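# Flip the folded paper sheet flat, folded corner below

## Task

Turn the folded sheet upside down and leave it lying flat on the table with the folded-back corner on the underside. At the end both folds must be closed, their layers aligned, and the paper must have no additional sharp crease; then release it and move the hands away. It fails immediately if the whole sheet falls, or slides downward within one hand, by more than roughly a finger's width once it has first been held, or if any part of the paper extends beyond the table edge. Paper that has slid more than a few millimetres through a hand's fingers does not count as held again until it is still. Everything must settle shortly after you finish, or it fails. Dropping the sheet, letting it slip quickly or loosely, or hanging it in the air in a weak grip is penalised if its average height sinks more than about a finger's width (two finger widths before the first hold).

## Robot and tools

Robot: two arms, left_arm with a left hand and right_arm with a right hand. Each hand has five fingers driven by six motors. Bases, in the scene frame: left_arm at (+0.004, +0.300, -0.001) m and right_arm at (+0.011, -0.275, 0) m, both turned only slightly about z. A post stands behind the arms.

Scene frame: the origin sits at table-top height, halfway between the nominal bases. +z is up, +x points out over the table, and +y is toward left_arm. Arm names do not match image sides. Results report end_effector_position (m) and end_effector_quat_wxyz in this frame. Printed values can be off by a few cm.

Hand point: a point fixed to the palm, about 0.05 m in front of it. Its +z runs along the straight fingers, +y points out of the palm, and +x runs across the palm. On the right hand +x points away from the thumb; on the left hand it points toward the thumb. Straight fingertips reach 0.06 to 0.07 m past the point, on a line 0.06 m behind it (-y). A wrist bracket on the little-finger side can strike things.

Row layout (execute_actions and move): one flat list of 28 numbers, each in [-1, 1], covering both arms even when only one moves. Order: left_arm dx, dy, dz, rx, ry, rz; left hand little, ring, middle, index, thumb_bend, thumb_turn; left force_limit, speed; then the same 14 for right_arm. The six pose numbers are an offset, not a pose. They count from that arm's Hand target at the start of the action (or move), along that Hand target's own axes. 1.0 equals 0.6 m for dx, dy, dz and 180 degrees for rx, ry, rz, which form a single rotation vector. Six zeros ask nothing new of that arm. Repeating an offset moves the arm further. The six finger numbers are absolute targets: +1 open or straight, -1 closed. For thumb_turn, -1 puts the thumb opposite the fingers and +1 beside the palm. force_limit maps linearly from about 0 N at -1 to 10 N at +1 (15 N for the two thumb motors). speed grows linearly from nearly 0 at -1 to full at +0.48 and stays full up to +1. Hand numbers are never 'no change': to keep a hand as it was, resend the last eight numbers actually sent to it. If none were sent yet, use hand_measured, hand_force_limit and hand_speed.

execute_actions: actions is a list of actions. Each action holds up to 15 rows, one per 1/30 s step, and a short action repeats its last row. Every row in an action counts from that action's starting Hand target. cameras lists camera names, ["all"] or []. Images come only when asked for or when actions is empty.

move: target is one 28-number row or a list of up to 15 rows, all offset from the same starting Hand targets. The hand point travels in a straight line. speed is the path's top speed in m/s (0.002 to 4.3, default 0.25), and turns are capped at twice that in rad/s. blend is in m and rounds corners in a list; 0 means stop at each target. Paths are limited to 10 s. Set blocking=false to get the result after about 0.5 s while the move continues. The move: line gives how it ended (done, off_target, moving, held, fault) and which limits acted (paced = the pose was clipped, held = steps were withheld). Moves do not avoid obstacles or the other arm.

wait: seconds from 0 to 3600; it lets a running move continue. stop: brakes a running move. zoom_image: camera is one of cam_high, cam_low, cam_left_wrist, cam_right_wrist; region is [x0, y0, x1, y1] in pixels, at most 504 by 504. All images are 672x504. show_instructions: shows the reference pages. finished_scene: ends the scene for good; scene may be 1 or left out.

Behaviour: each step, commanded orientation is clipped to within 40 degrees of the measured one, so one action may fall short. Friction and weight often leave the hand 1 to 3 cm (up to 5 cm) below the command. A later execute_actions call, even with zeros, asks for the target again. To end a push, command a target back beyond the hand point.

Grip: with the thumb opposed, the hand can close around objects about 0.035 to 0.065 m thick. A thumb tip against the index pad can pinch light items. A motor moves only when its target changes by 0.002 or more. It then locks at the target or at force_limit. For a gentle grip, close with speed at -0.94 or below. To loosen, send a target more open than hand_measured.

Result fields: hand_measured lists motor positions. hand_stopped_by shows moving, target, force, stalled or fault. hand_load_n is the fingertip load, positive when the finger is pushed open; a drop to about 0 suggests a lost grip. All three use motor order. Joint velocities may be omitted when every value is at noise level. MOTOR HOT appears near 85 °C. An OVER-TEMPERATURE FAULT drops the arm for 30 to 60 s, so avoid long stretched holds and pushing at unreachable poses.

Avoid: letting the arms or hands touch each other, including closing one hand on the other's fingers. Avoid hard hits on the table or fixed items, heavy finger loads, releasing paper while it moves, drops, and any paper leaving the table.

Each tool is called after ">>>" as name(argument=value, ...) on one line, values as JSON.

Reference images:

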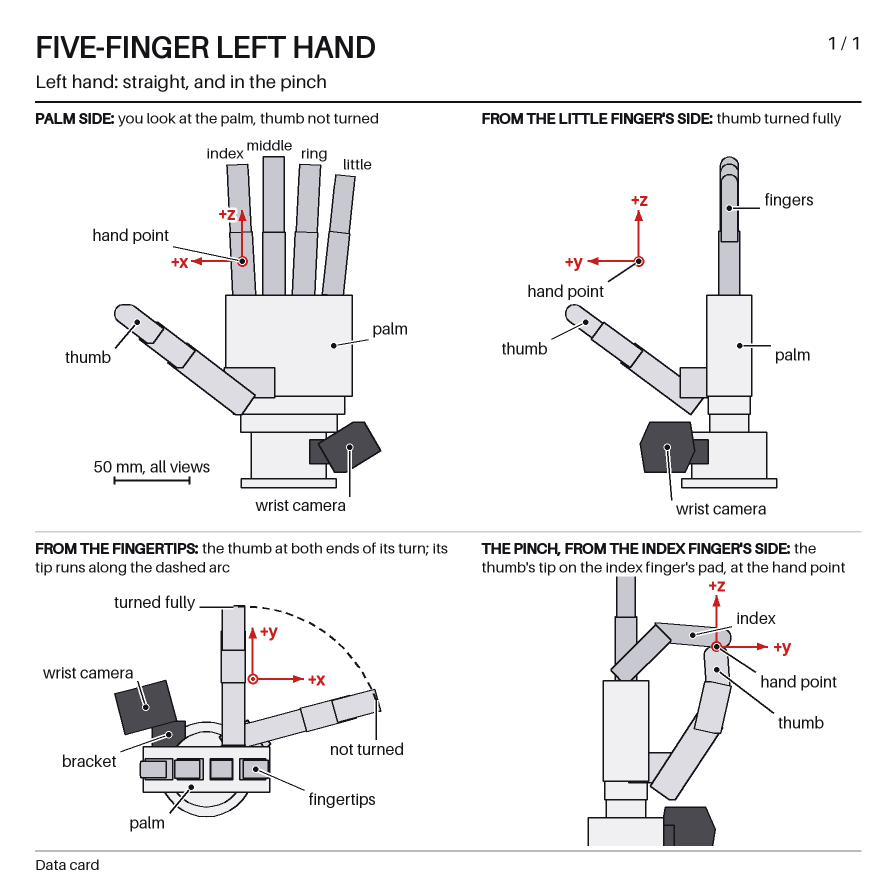

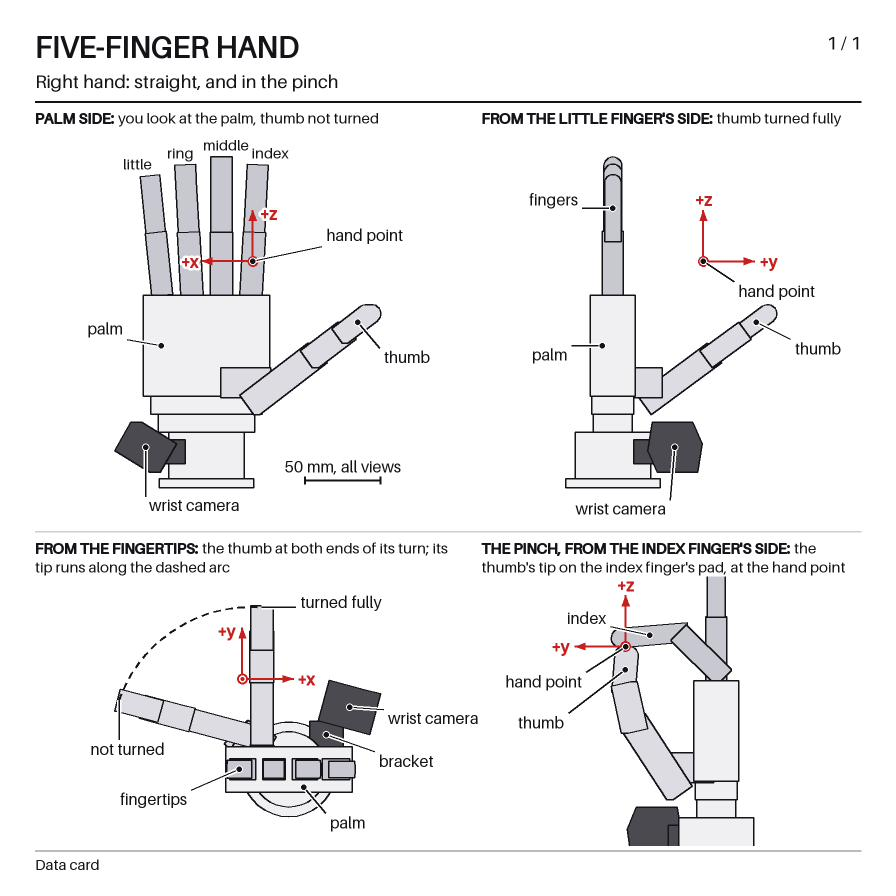

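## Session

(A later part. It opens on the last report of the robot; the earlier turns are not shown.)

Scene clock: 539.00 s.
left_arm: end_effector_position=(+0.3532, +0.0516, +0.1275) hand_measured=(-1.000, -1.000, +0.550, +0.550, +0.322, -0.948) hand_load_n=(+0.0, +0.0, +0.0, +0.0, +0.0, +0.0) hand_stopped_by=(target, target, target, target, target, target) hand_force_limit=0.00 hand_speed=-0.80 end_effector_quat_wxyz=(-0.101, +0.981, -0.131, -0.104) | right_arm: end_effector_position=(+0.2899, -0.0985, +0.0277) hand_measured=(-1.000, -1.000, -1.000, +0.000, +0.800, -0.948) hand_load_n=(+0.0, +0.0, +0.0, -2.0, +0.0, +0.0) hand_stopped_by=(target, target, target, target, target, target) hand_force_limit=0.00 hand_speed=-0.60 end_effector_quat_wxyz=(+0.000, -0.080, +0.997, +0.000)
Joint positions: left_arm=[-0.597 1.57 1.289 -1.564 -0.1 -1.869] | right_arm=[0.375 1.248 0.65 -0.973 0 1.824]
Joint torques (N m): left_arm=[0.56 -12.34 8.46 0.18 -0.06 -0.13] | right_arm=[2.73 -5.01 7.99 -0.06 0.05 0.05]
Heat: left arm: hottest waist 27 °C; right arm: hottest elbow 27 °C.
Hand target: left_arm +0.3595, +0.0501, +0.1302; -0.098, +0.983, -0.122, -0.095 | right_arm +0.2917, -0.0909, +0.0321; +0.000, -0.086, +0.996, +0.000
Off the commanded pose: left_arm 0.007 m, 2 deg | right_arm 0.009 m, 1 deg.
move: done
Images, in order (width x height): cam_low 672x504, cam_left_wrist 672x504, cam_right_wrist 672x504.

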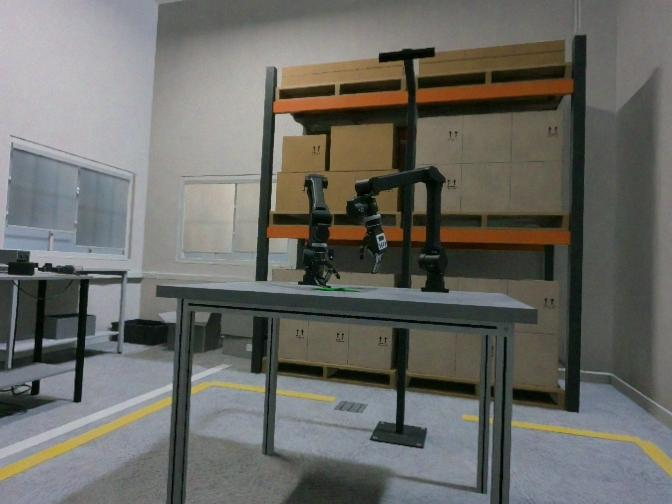

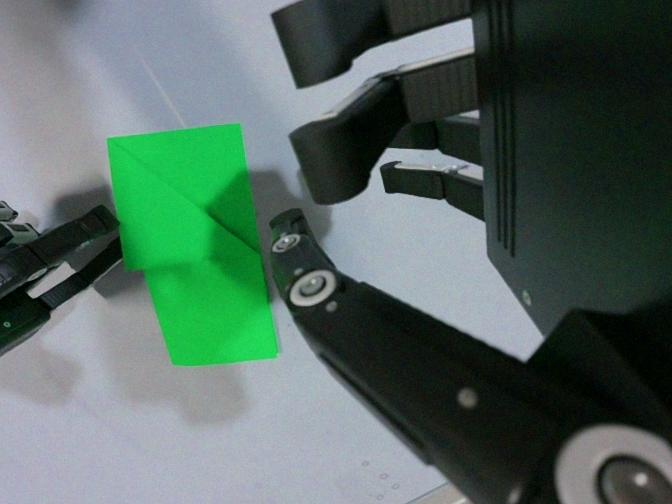

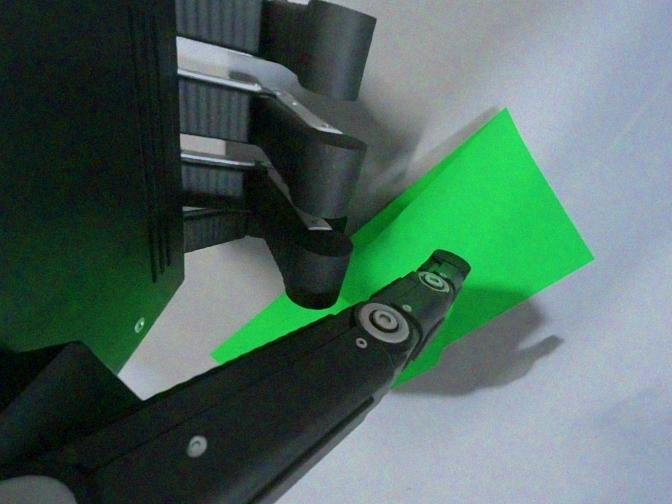

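>>> move(target=[[0, 0, 0, 0, 0, 0, -1.0, -1.0, 0.55, 0.55, 0.322, -0.948, 0.0, -0.8, 0, 0, 0, 0, 0, 0, -1.0, -1.0, -1.0, -0.05, 0.8, -0.948, 0.0, -0.6], [0, 0, 0, 0, 0, 0, -1.0, -1.0, 0.55, 0.55, 0.322, -0.948, 0.0, -0.8, 0, 0.02, 0, 0, 0, 0, -1.0, -1.0, -1.0, -0.05, 0.8, -0.948, 0.0, -0.6]], speed=0.04, cameras=["cam_left_wrist", "cam_right_wrist"])

>>> zoom_image(camera="cam_left_wrist", region=[0, 130, 280, 330])

Scene clock: 548.00 s.
left_arm: end_effector_position=(+0.3532, +0.0516, +0.1275) hand_measured=(-1.000, -1.000, +0.550, +0.550, +0.322, -0.948) hand_load_n=(+0.0, +0.0, +0.5, +0.0, +0.0, +0.0) hand_stopped_by=(target, target, target, target, target, target) hand_force_limit=0.00 hand_speed=-0.80 end_effector_quat_wxyz=(-0.101, +0.981, -0.131, -0.104) | right_arm: end_effector_position=(+0.2830, -0.0878, +0.0258) hand_measured=(-1.000, -1.000, -1.000, -0.050, +0.800, -0.948) hand_load_n=(+0.0, +0.0, +0.0, +0.0, +0.0, +0.0) hand_stopped_by=(target, target, target, target, target, target) hand_force_limit=0.00 hand_speed=-0.60 end_effector_quat_wxyz=(-0.004, -0.083, +0.997, -0.002)
Joint positions: left_arm=[-0.597 1.57 1.289 -1.564 -0.1 -1.869] | right_arm=[0.419 1.254 0.65 -0.976 0 1.861]
Joint torques (N m): left_arm=[0.56 -12.28 8.46 0.18 -0.07 -0.13] | right_arm=[2.14 -5.36 8.46 -0.02 0.03 0.12]
Heat: left arm: hottest elbow 27 °C; right arm: hottest elbow 27 °C.
Hand target: left_arm +0.3595, +0.0501, +0.1302; -0.098, +0.983, -0.122, -0.095 | right_arm +0.2896, -0.0792, +0.0321; +0.000, -0.086, +0.996, +0.000
Off the commanded pose: left_arm 0.007 m, 2 deg | right_arm 0.013 m, 1 deg.
move: off_target (right_arm)

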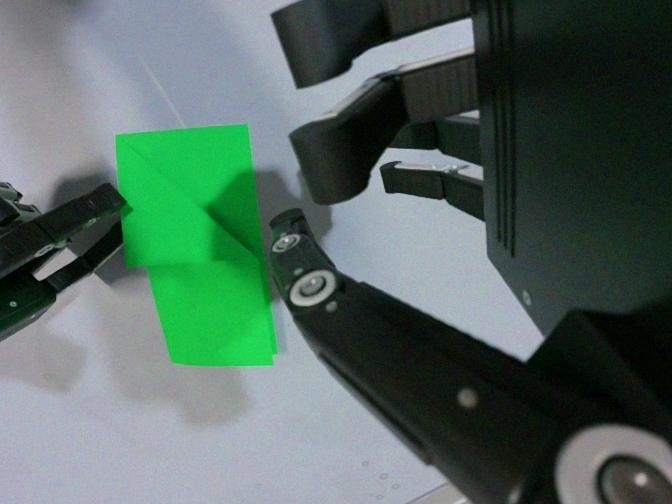

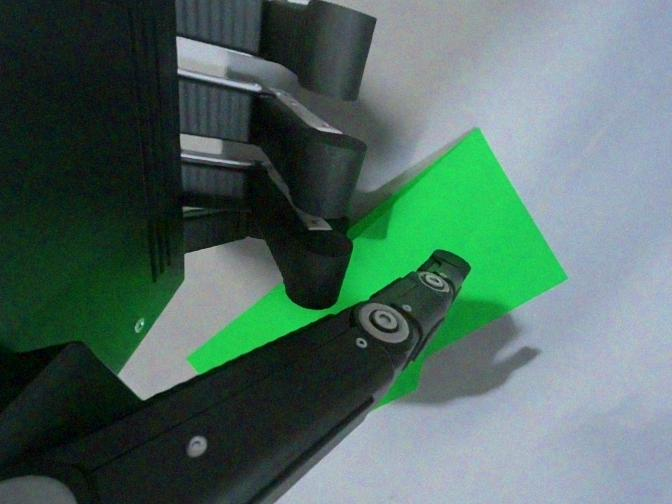

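Scaled by 1.800.

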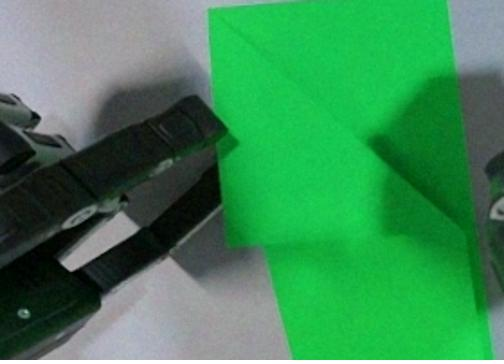

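>>> zoom_image(camera="cam_right_wrist", region=[280, 130, 500, 295])

>>> zoom_image(camera="cam_left_wrist", region=[80, 180, 200, 280])

Scaled by 2.291.

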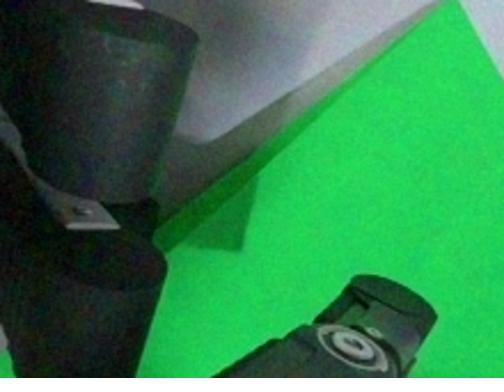

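Scaled by 4.200.

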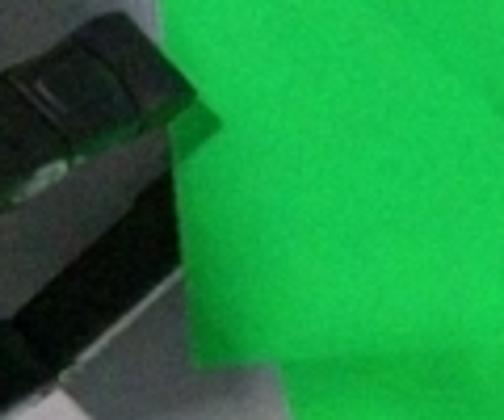

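>>> move(target=[[0, 0, 0, 0, 0, 0, -1.0, -1.0, 0.55, 0.55, 0.322, -0.948, 0.0, -0.8, 0, 0, 0, 0, 0, 0, -1.0, -1.0, -1.0, -0.05, 0.0, -0.948, -0.4, -0.8]], speed=0.04, cameras=["cam_left_wrist", "cam_right_wrist"])

>>> zoom_image(camera="cam_right_wrist", region=[280, 130, 500, 295])

Scene clock: 567.23 s.
left_arm: end_effector_position=(+0.3532, +0.0516, +0.1275) hand_measured=(-1.000, -1.000, +0.550, +0.550, +0.322, -0.948) hand_load_n=(+0.0, +0.0, +0.5, +0.0, +0.0, +0.0) hand_stopped_by=(target, target, target, target, target, target) hand_force_limit=0.00 hand_speed=-0.80 end_effector_quat_wxyz=(-0.101, +0.981, -0.131, -0.104) | right_arm: end_effector_position=(+0.2831, -0.0878, +0.0258) hand_measured=(-1.000, -1.000, -1.000, -0.050, +0.442, -0.948) hand_load_n=(+0.0, +0.0, +0.0, +0.0, +4.5, +1.5) hand_stopped_by=(target, target, target, target, force, target) hand_force_limit=-0.40 hand_speed=-0.80 end_effector_quat_wxyz=(-0.004, -0.083, +0.997, -0.002)
Joint positions: left_arm=[-0.597 1.57 1.289 -1.564 -0.1 -1.869] | right_arm=[0.419 1.254 0.65 -0.976 0 1.862]
Joint torques (N m): left_arm=[0.56 -12.28 8.46 0.18 -0.07 -0.13] | right_arm=[2.02 -5.3 8.68 -0.08 0.01 0.12]
Heat: left arm: hottest elbow 27 °C; right arm: hottest elbow 28 °C.
Hand target: left_arm +0.3595, +0.0501, +0.1302; -0.098, +0.983, -0.122, -0.095 | right_arm +0.2896, -0.0792, +0.0321; +0.000, -0.086, +0.996, +0.000
Off the commanded pose: left_arm 0.007 m, 2 deg | right_arm 0.012 m, 1 deg.
move: done

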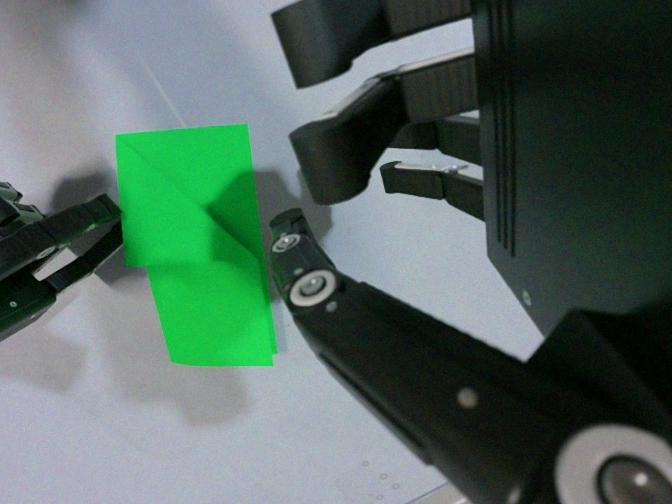

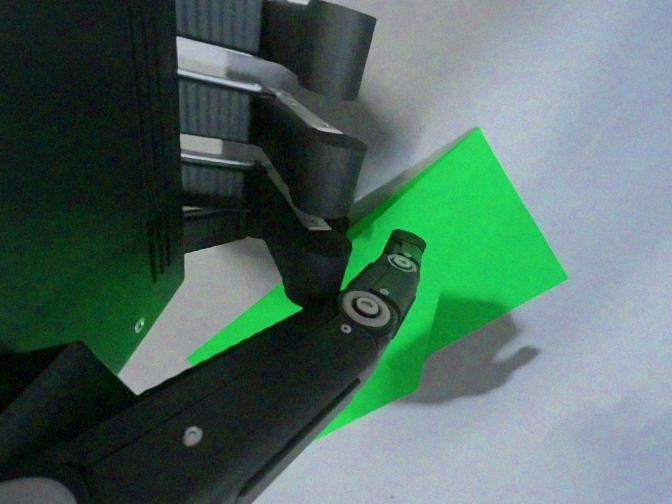

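Scaled by 2.291.

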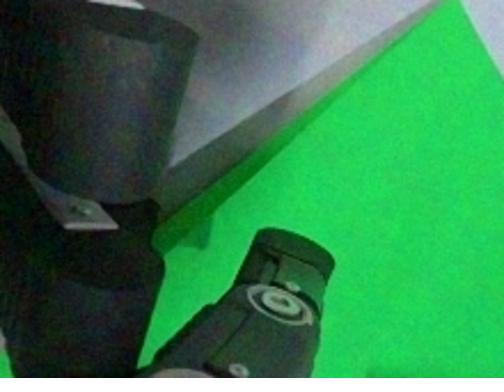

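>>> move(target=[[0, 0, 0, 0, 0, 0, -1.0, -1.0, 0.55, 0.55, 0.322, -0.948, 0.0, -0.8, 0, 0, 0, 0, 0, 0, -1.0, -1.0, -1.0, -0.05, 0.6, -0.84, -0.4, -0.6], [0, 0, 0, 0, 0, 0, -1.0, -1.0, 0.55, 0.55, 0.322, -0.948, 0.0, -0.8, 0, 0, 0, 0, 0, 0, -1.0, -1.0, -1.0, -0.05, 0.0, -0.84, -0.4, -0.8]], speed=0.04, cameras=["cam_left_wrist", "cam_right_wrist"])

>>> zoom_image(camera="cam_right_wrist", region=[280, 130, 500, 295])

Scene clock: 580.10 s.
left_arm: end_effector_position=(+0.3532, +0.0516, +0.1275) hand_measured=(-1.000, -1.000, +0.550, +0.550, +0.322, -0.948) hand_load_n=(+0.0, +0.0, +0.0, +0.0, +0.0, +0.0) hand_stopped_by=(target, target, target, target, target, target) hand_force_limit=0.00 hand_speed=-0.80 end_effector_quat_wxyz=(-0.101, +0.981, -0.131, -0.104) | right_arm: end_effector_position=(+0.2831, -0.0878, +0.0258) hand_measured=(-1.000, -1.000, -1.000, -0.050, +0.386, -0.840) hand_load_n=(+0.0, +0.0, +0.0, +0.0, +5.0, +0.5) hand_stopped_by=(target, target, target, target, force, target) hand_force_limit=-0.40 hand_speed=-0.80 end_effector_quat_wxyz=(-0.004, -0.083, +0.997, -0.002)
Joint positions: left_arm=[-0.597 1.57 1.289 -1.564 -0.1 -1.869] | right_arm=[0.419 1.254 0.65 -0.976 0 1.862]
Joint torques (N m): left_arm=[0.5 -12.34 8.46 0.17 -0.07 -0.13] | right_arm=[2.37 -5.25 8.69 0.09 0.06 0.14]
Heat: left arm: hottest elbow 27 °C; right arm: hottest elbow 28 °C.
Hand target: left_arm +0.3595, +0.0501, +0.1302; -0.098, +0.983, -0.122, -0.095 | right_arm +0.2896, -0.0792, +0.0321; +0.000, -0.086, +0.996, +0.000
Off the commanded pose: left_arm 0.007 m, 2 deg | right_arm 0.012 m, 1 deg.
move: done; target 2's new numbers were sent with right_arm's hand 0.012 m and 1 deg from that target

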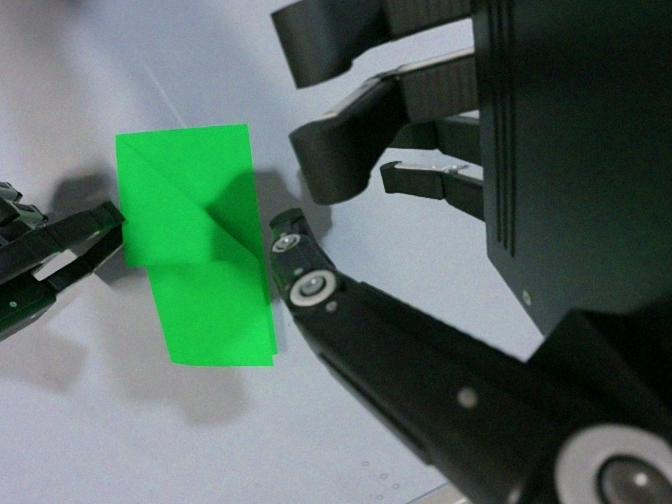

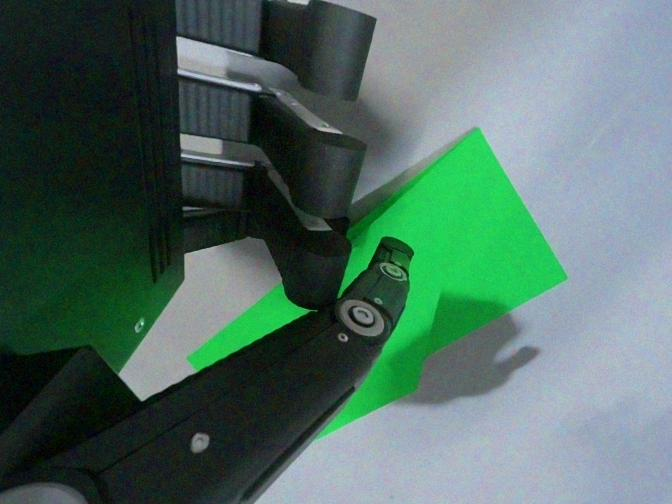

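Scaled by 2.291.

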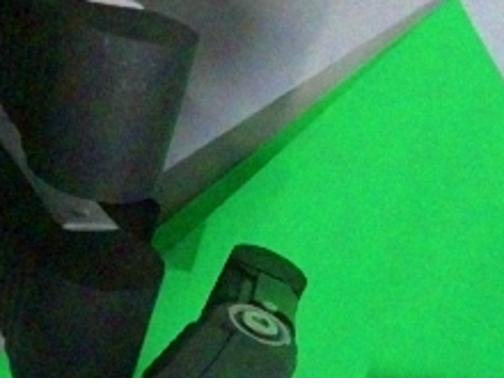

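>>> move(target=[[0, 0, 0, 0, 0, 0, -1.0, -1.0, 0.55, 0.55, 0.322, -0.948, 0.0, -0.8, 0, 0, 0, 0, 0, 0, -1.0, -1.0, -1.0, -0.05, 0.8, -0.948, -0.4, -0.6], [0, 0, 0, 0, 0, 0, -1.0, -1.0, 0.55, 0.55, 0.322, -0.948, 0.0, -0.8, 0, -0.0833, 0, 0, 0, 0, -1.0, -1.0, -1.0, -0.05, 0.8, -0.948, -0.4, -0.6], [0, 0, 0, 0, 0, 0, -1.0, -1.0, 0.55, 0.55, 0.322, -0.948, 0.0, -0.8, -0.0048, -0.0935, -0.005, 0, 0, 0, -1.0, -1.0, -0.05, -0.05, 0.8, -0.948, -0.4, -0.6]], speed=0.04, cameras=["cam_left_wrist", "cam_right_wrist"])

>>> zoom_image(camera="cam_left_wrist", region=[0, 180, 200, 330])

Scene clock: 602.30 s.
left_arm: end_effector_position=(+0.3532, +0.0516, +0.1275) hand_measured=(-1.000, -1.000, +0.550, +0.550, +0.322, -0.948) hand_load_n=(+0.0, +0.0, +0.0, +0.0, +0.0, +0.0) hand_stopped_by=(target, target, target, target, target, target) hand_force_limit=0.00 hand_speed=-0.80 end_effector_quat_wxyz=(-0.101, +0.981, -0.131, -0.104) | right_arm: end_effector_position=(+0.2967, -0.1307, +0.0282) hand_measured=(-1.000, -1.000, -0.050, -0.050, +0.800, -0.912) hand_load_n=(+0.0, +0.0, +0.0, +0.0, +0.0, +0.0) hand_stopped_by=(target, target, target, target, target, force) hand_force_limit=-0.40 hand_speed=-0.60 end_effector_quat_wxyz=(-0.006, -0.089, +0.996, -0.001)
Joint positions: left_arm=[-0.597 1.57 1.289 -1.564 -0.1 -1.869] | right_arm=[0.256 1.245 0.65 -0.988 0 1.687]
Joint torques (N m): left_arm=[0.56 -12.34 8.47 0.17 -0.06 -0.13] | right_arm=[-0.44 -6.59 7.6 0.01 0.05 -0.08]
Heat: left arm: hottest elbow 27 °C; right arm: hottest elbow 28 °C.
Hand target: left_arm +0.3595, +0.0501, +0.1302; -0.098, +0.983, -0.122, -0.095 | right_arm +0.3021, -0.1339, +0.0351; +0.000, -0.086, +0.996, +0.000
Off the commanded pose: left_arm 0.007 m, 2 deg | right_arm 0.009 m, 1 deg.
move: done

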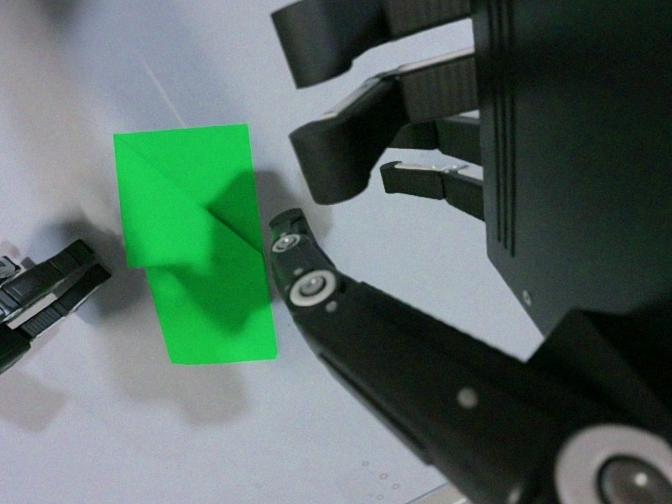

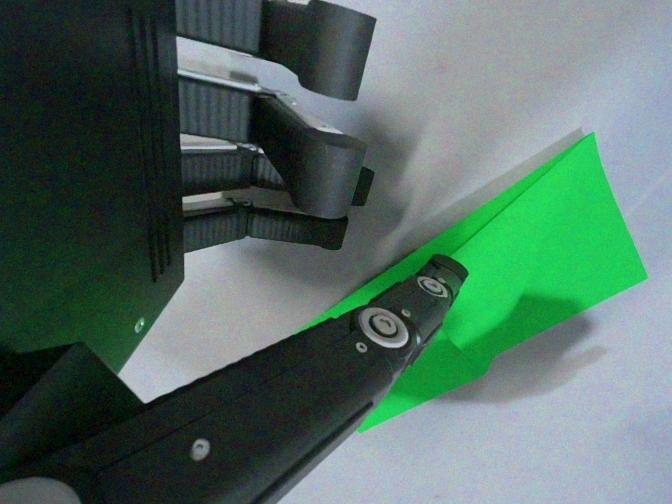

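Scaled by 2.520.

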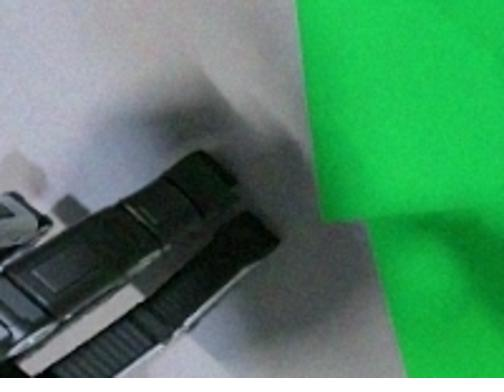

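>>> move(target=[[0, 0, 0, 0, 0, 0, -1.0, -1.0, 0.55, 0.55, 0.322, -0.948, 0.0, -0.8, 0.0098, 0.0017, 0, 0, 0, 0, -1.0, -1.0, -0.05, -0.05, 0.8, -0.948, -0.4, -0.6], [0, 0, 0, 0, 0, 0, -1.0, -1.0, 0.55, 0.55, 0.322, -0.948, 0.0, -0.8, -0.0082, 0.0822, 0, 0, 0, 0, -1.0, -1.0, -0.05, -0.05, 0.8, -0.948, -0.4, -0.6]], speed=0.04, cameras=["cam_left_wrist", "cam_right_wrist"])

>>> zoom_image(camera="cam_left_wrist", region=[0, 180, 200, 330])

>>> zoom_image(camera="cam_right_wrist", region=[280, 130, 500, 295])

Scene clock: 631.67 s.
left_arm: end_effector_position=(+0.3532, +0.0516, +0.1275) hand_measured=(-1.000, -1.000, +0.550, +0.550, +0.322, -0.948) hand_load_n=(+0.0, +0.0, +0.5, +0.0, +0.0, +0.0) hand_stopped_by=(target, target, target, target, target, target) hand_force_limit=0.00 hand_speed=-0.80 end_effector_quat_wxyz=(-0.101, +0.981, -0.131, -0.104) | right_arm: end_effector_position=(+0.2847, -0.0961, +0.0252) hand_measured=(-1.000, -1.000, -0.050, -0.050, +0.800, -0.912) hand_load_n=(+0.0, +0.0, -0.5, +0.0, -0.5, +0.0) hand_stopped_by=(target, target, target, target, target, force) hand_force_limit=-0.40 hand_speed=-0.60 end_effector_quat_wxyz=(-0.012, -0.084, +0.996, -0.004)
Joint positions: left_arm=[-0.597 1.57 1.289 -1.564 -0.1 -1.869] | right_arm=[0.389 1.262 0.656 -0.992 0 1.829]
Joint torques (N m): left_arm=[0.62 -12.34 8.46 0.17 -0.07 -0.13] | right_arm=[2.14 -5.48 9.54 0.28 0.03 0.11]
Heat: left arm: hottest elbow 27 °C; right arm: hottest elbow 28 °C.
Hand target: left_arm +0.3595, +0.0501, +0.1302; -0.098, +0.983, -0.122, -0.095 | right_arm +0.2985, -0.0844, +0.0351; +0.000, -0.086, +0.996, +0.000
Off the commanded pose: left_arm 0.007 m, 2 deg | right_arm 0.021 m, 2 deg.
move: off_target (right_arm)

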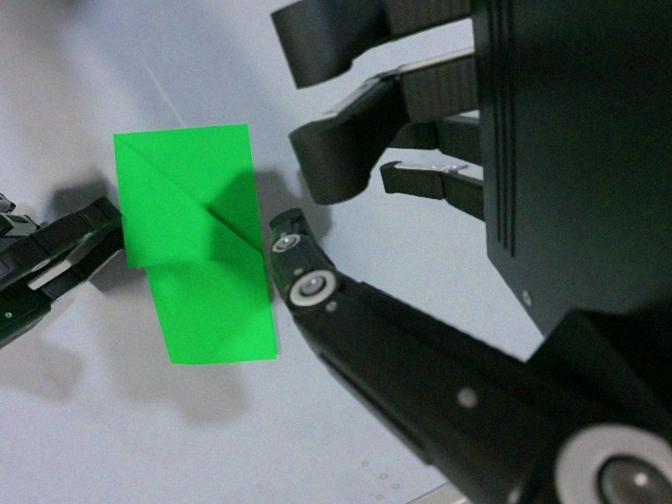

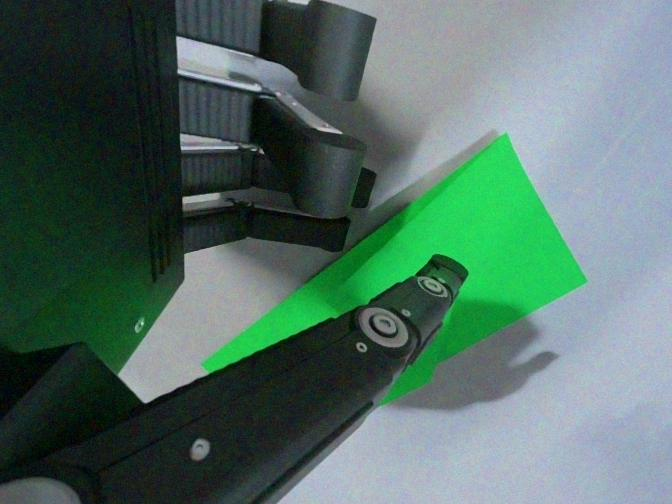

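Scaled by 2.520.

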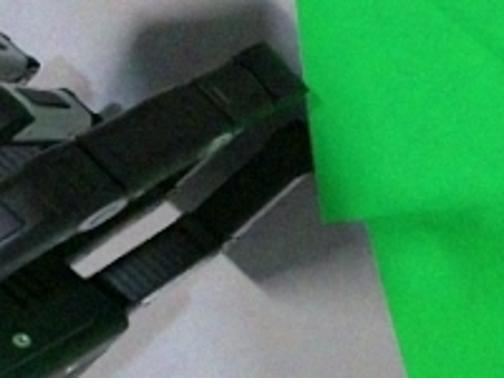

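Scaled by 2.291.

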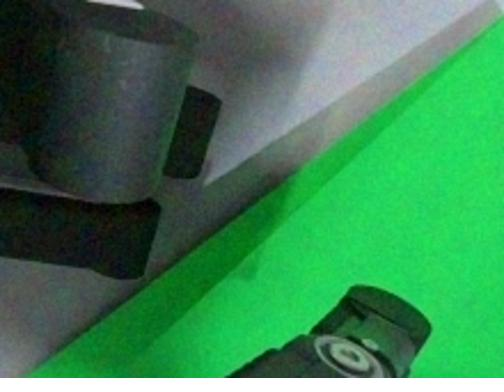

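>>> move(target=[[0, 0, 0, 0, 0, 0, -1.0, -1.0, 0.55, 0.55, 0.322, -0.948, 0.0, -0.8, -0.0076, -0.0148, -0.02, 0, 0, 0, -1.0, -1.0, -0.05, -0.05, 0.8, -0.948, -0.4, -0.6], [0, 0, 0, 0, 0, 0, -1.0, -1.0, 0.55, 0.55, 0.322, -0.948, 0.0, -0.8, -0.016, 0.025, -0.0133, 0, 0, 0, -1.0, -1.0, -0.05, -0.05, 0.8, -0.948, -0.4, -0.6]], speed=0.04, cameras=["cam_left_wrist", "cam_right_wrist"])

>>> zoom_image(camera="cam_left_wrist", region=[0, 180, 200, 330])

>>> zoom_image(camera="cam_right_wrist", region=[280, 130, 500, 295])

Scene clock: 641.67 s.
left_arm: end_effector_position=(+0.3532, +0.0516, +0.1275) hand_measured=(-1.000, -1.000, +0.550, +0.550, +0.322, -0.948) hand_load_n=(+0.0, +0.0, +0.0, +0.0, +0.0, +0.0) hand_stopped_by=(target, target, target, target, target, target) hand_force_limit=0.00 hand_speed=-0.80 end_effector_quat_wxyz=(-0.101, +0.981, -0.131, -0.104) | right_arm: end_effector_position=(+0.2896, -0.0817, +0.0318) hand_measured=(-1.000, -1.000, -0.050, -0.050, +0.800, -0.912) hand_load_n=(+0.0, +0.0, +0.0, +0.0, +0.0, +0.0) hand_stopped_by=(target, target, target, target, target, force) hand_force_limit=-0.40 hand_speed=-0.60 end_effector_quat_wxyz=(-0.017, -0.083, +0.996, -0.007)
Joint positions: left_arm=[-0.597 1.57 1.289 -1.564 -0.1 -1.869] | right_arm=[0.428 1.286 0.699 -1.021 0 1.87]
Joint torques (N m): left_arm=[0.67 -12.4 8.47 0.18 -0.07 -0.13] | right_arm=[2.32 -6.18 9.74 0.5 0.02 0.12]
Heat: left arm: hottest elbow 27 °C; right arm: hottest elbow 28 °C.
Hand target: left_arm +0.3595, +0.0501, +0.1302; -0.098, +0.983, -0.122, -0.095 | right_arm +0.3053, -0.0681, +0.0431; +0.000, -0.086, +0.996, +0.000
Off the commanded pose: left_arm 0.007 m, 2 deg | right_arm 0.024 m, 2 deg.
move: off_target (right_arm)

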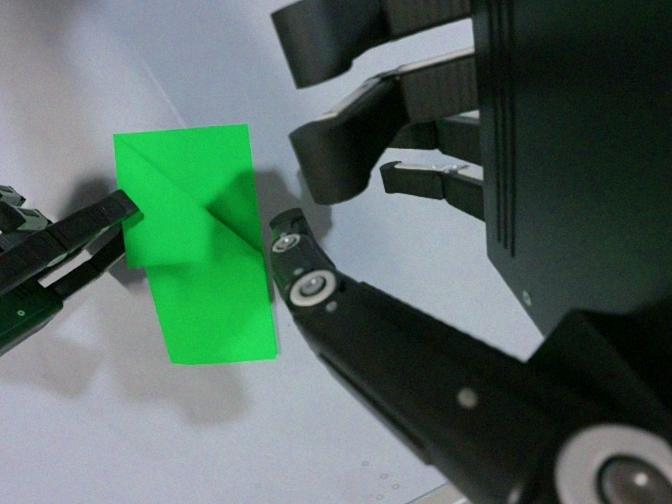

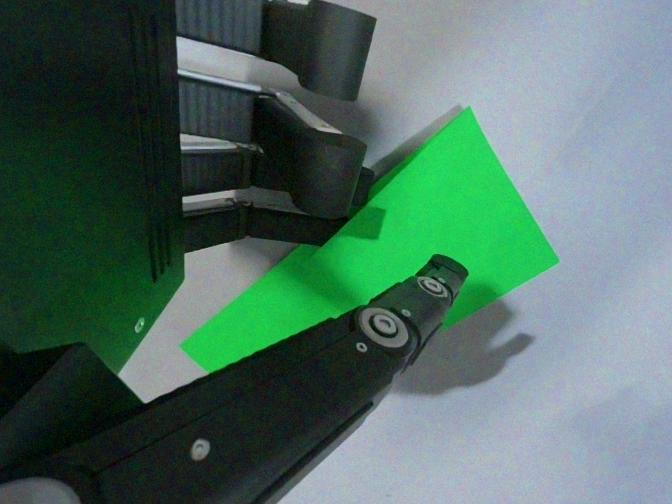

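Scaled by 2.520.

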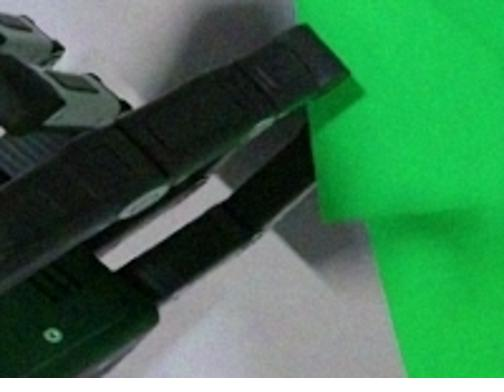

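Scaled by 2.291.

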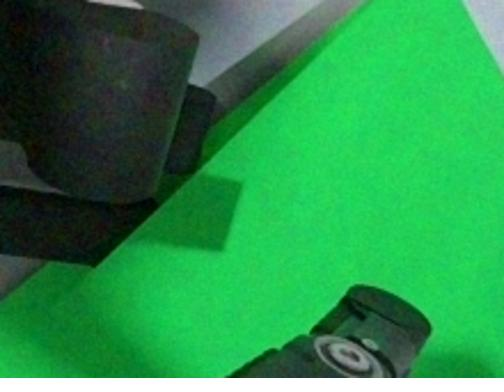

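>>> move(target=[[0, 0, 0, 0, 0, 0, -1.0, -1.0, 0.55, 0.55, 0.322, -0.948, 0.0, -0.8, -0.0175, 0.026, 0, 0, 0, 0, -1.0, -1.0, -0.05, -0.05, 0.8, -0.948, -0.4, -0.6]], speed=0.04, cameras=["cam_left_wrist", "cam_right_wrist"])

>>> zoom_image(camera="cam_left_wrist", region=[0, 180, 200, 330])

>>> zoom_image(camera="cam_right_wrist", region=[280, 130, 500, 295])

Scene clock: 650.17 s.
left_arm: end_effector_position=(+0.3532, +0.0516, +0.1275) hand_measured=(-1.000, -1.000, +0.550, +0.550, +0.322, -0.948) hand_load_n=(+0.0, +0.0, +0.0, +0.0, +0.0, +0.0) hand_stopped_by=(target, target, target, target, target, target) hand_force_limit=0.00 hand_speed=-0.80 end_effector_quat_wxyz=(-0.101, +0.981, -0.131, -0.104) | right_arm: end_effector_position=(+0.2975, -0.0656, +0.0322) hand_measured=(-1.000, -1.000, -0.050, -0.050, +0.800, -0.912) hand_load_n=(+0.0, +0.0, +0.0, +0.0, +0.0, -0.5) hand_stopped_by=(target, target, target, target, target, force) hand_force_limit=-0.40 hand_speed=-0.60 end_effector_quat_wxyz=(-0.018, -0.083, +0.996, -0.008)
Joint positions: left_arm=[-0.597 1.57 1.289 -1.564 -0.1 -1.869] | right_arm=[0.463 1.327 0.737 -1.021 0 1.906]
Joint torques (N m): left_arm=[0.67 -12.28 8.44 0.2 -0.07 -0.14] | right_arm=[2.67 -6.48 9.74 0.7 0.01 0.11]
Heat: left arm: hottest elbow 27 °C; right arm: hottest elbow 28 °C.
Hand target: left_arm +0.3595, +0.0501, +0.1302; -0.098, +0.983, -0.122, -0.095 | right_arm +0.3131, -0.0509, +0.0432; +0.000, -0.086, +0.996, +0.000
Off the commanded pose: left_arm 0.007 m, 2 deg | right_arm 0.024 m, 2 deg.
move: off_target (right_arm)

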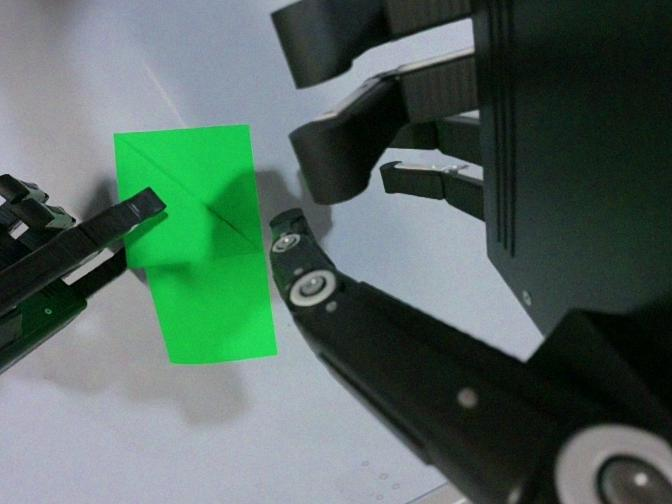

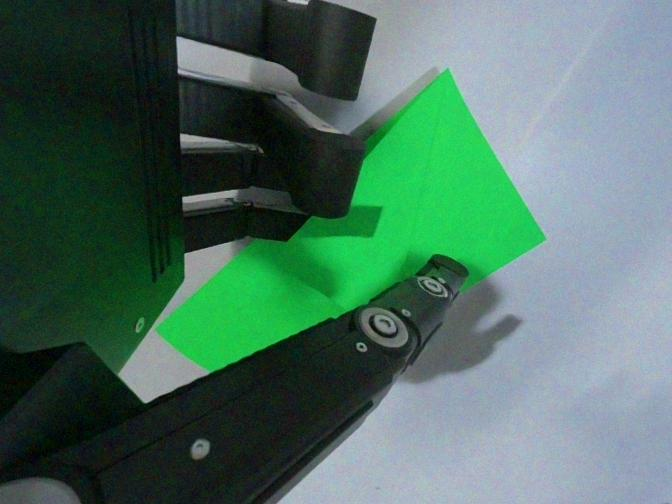

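Scaled by 2.520.

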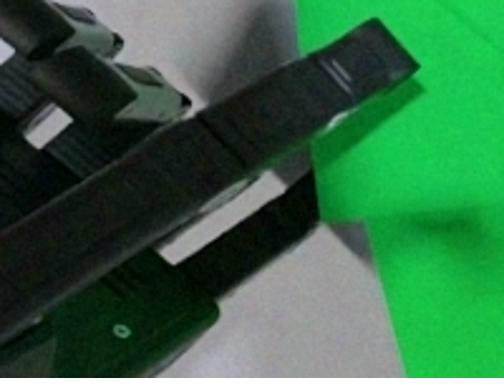

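Scaled by 2.291.

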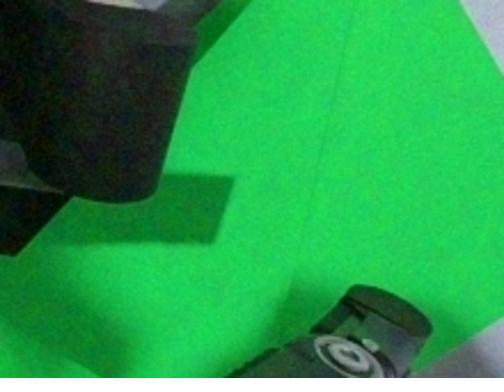

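>>> move(target=[[0, 0, 0, 0, 0, 0, -1.0, -1.0, 0.55, 0.55, 0.322, -0.948, 0.0, -0.8, 0, 0, 0, 0, 0, 0, -1.0, -1.0, -0.05, -0.05, 0.0, -0.948, -0.2, -0.8]], speed=0.04, cameras=["cam_left_wrist", "cam_right_wrist"])

>>> zoom_image(camera="cam_left_wrist", region=[0, 180, 200, 330])

>>> zoom_image(camera="cam_right_wrist", region=[280, 130, 500, 295])

Scene clock: 659.50 s.
left_arm: end_effector_position=(+0.3532, +0.0516, +0.1275) hand_measured=(-1.000, -1.000, +0.550, +0.550, +0.322, -0.948) hand_load_n=(+0.0, +0.0, +0.0, +0.0, +0.0, +0.0) hand_stopped_by=(target, target, target, target, target, target) hand_force_limit=0.00 hand_speed=-0.80 end_effector_quat_wxyz=(-0.101, +0.981, -0.131, -0.104) | right_arm: end_effector_position=(+0.2975, -0.0656, +0.0322) hand_measured=(-1.000, -1.000, -0.050, -0.050, +0.000, -0.912) hand_load_n=(+0.0, +0.5, +0.0, +0.5, +0.0, +0.0) hand_stopped_by=(target, target, target, target, target, force) hand_force_limit=-0.20 hand_speed=-0.80 end_effector_quat_wxyz=(-0.018, -0.083, +0.996, -0.008)
Joint positions: left_arm=[-0.597 1.57 1.289 -1.564 -0.1 -1.869] | right_arm=[0.463 1.327 0.737 -1.021 0 1.907]
Joint torques (N m): left_arm=[0.56 -12.34 8.47 0.18 -0.06 -0.13] | right_arm=[2.32 -7.06 9.61 0.51 0.01 0.12]
Heat: left arm: hottest elbow 27 °C; right arm: hottest elbow 29 °C.
Hand target: left_arm +0.3595, +0.0501, +0.1302; -0.098, +0.983, -0.122, -0.095 | right_arm +0.3131, -0.0509, +0.0432; +0.000, -0.086, +0.996, +0.000
Off the commanded pose: left_arm 0.007 m, 2 deg | right_arm 0.024 m, 2 deg.
move: done

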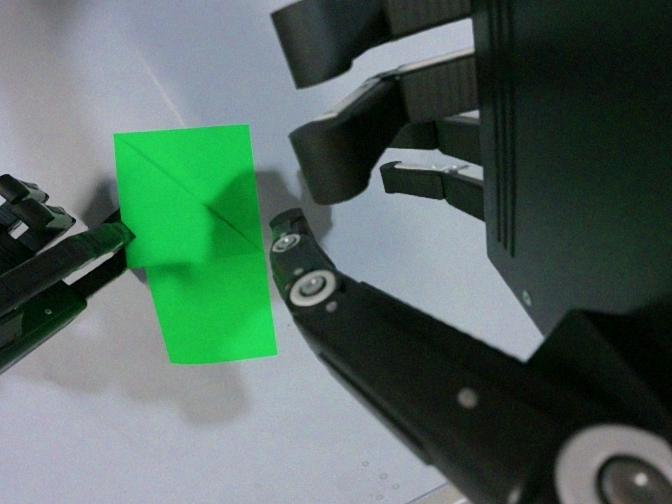

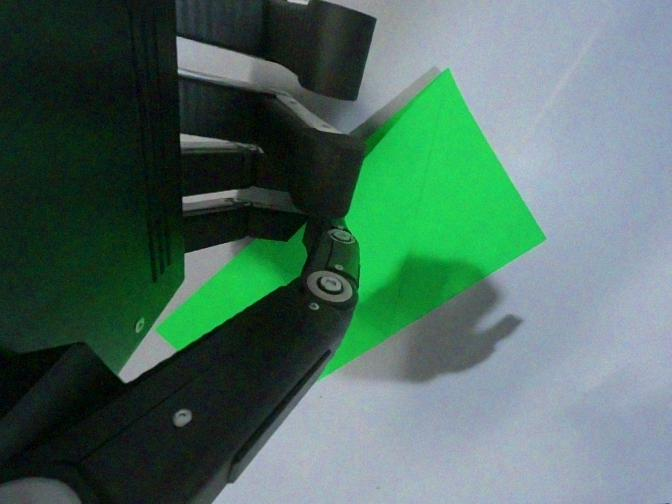

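Scaled by 2.520.

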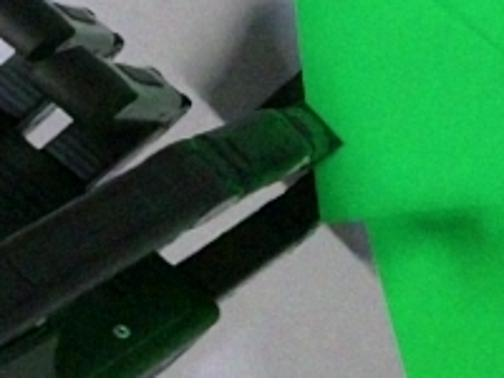

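Scaled by 2.291.

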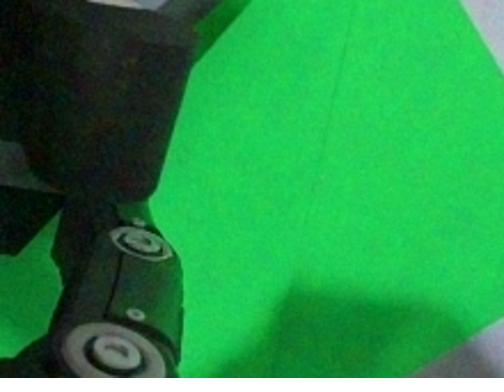

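>>> move(target=[[0, 0, 0, 0, 0, 0, -1.0, -1.0, 0.55, 0.55, 0.322, -0.948, 0.0, -0.8, 0, 0, 0, 0, 0, 0, -1.0, -1.0, -0.5, -0.5, 0.0, -0.948, -0.4, -0.9]], speed=0.04, cameras=["cam_left_wrist", "cam_right_wrist", "cam_low"])

>>> zoom_image(camera="cam_left_wrist", region=[0, 180, 200, 330])

>>> zoom_image(camera="cam_right_wrist", region=[280, 130, 500, 295])

>>> zoom_image(camera="cam_low", region=[290, 260, 370, 300])

Scene clock: 666.30 s.
left_arm: end_effector_position=(+0.3532, +0.0516, +0.1275) hand_measured=(-1.000, -1.000, +0.550, +0.550, +0.322, -0.948) hand_load_n=(+0.0, +0.0, +0.0, +0.0, +0.0, +0.0) hand_stopped_by=(target, target, target, target, target, target) hand_force_limit=0.00 hand_speed=-0.80 end_effector_quat_wxyz=(-0.101, +0.981, -0.131, -0.104) | right_arm: end_effector_position=(+0.2975, -0.0656, +0.0322) hand_measured=(-1.000, -1.000, -0.224, -0.224, +0.000, -0.912) hand_load_n=(+0.0, +0.0, +4.0, +3.0, +0.0, +0.0) hand_stopped_by=(target, target, force, force, target, force) hand_force_limit=-0.40 hand_speed=-0.90 end_effector_quat_wxyz=(-0.018, -0.083, +0.996, -0.008)
Joint positions: left_arm=[-0.597 1.57 1.289 -1.564 -0.1 -1.869] | right_arm=[0.463 1.327 0.737 -1.021 0 1.907]
Joint torques (N m): left_arm=[0.5 -12.28 8.47 0.2 -0.07 -0.13] | right_arm=[2.32 -6.12 9.62 0.66 0.05 0.15]
Heat: left arm: hottest elbow 27 °C; right arm: hottest elbow 29 °C.
Hand target: left_arm +0.3595, +0.0501, +0.1302; -0.098, +0.983, -0.122, -0.095 | right_arm +0.3131, -0.0509, +0.0432; +0.000, -0.086, +0.996, +0.000
Off the commanded pose: left_arm 0.007 m, 2 deg | right_arm 0.024 m, 2 deg.
move: done
Images, in order (width x height): cam_low 672x504, cam_left_wrist 672x504, cam_right_wrist 672x504.

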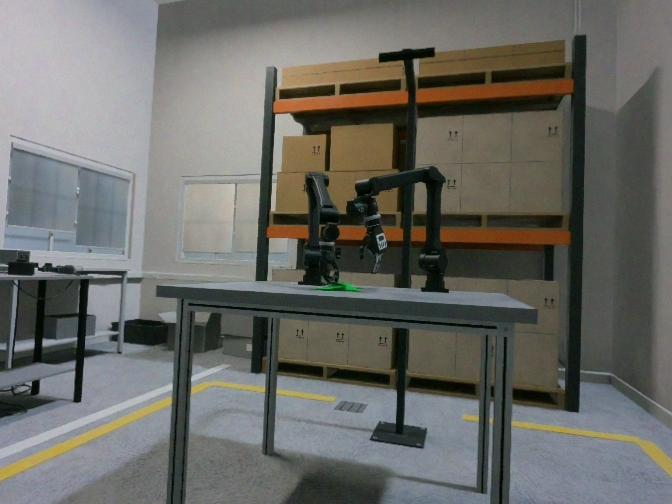

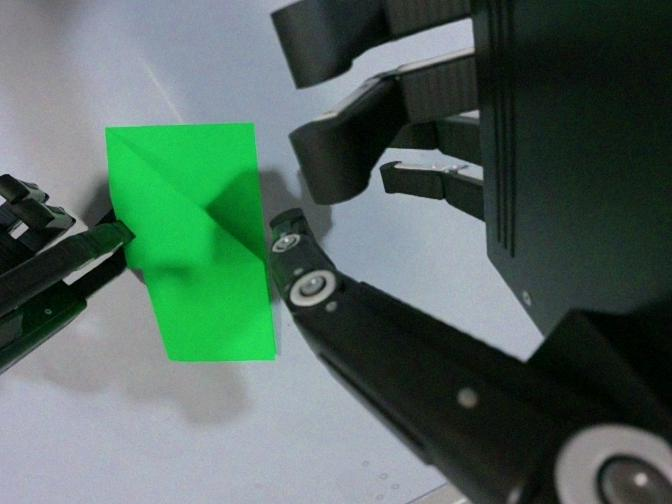

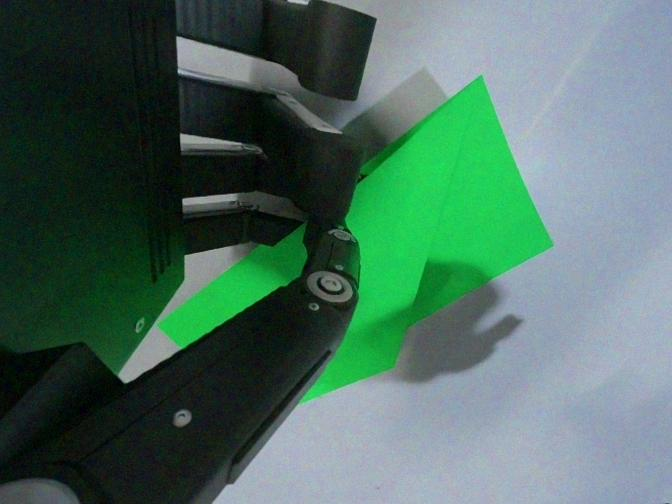

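Scaled by 2.520.

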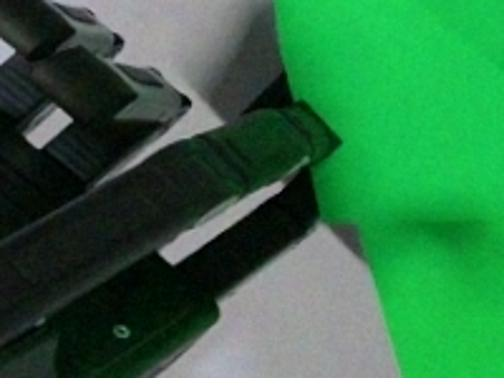

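Scaled by 2.291.

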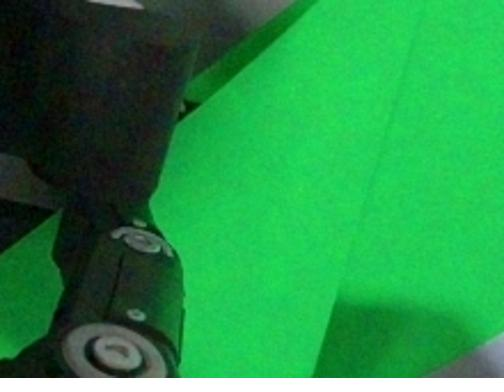

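Scaled by 6.300.

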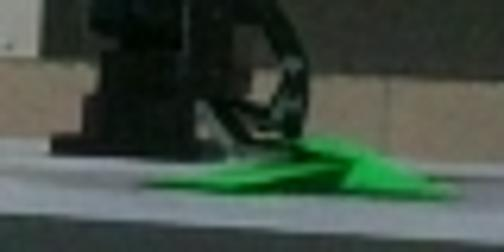

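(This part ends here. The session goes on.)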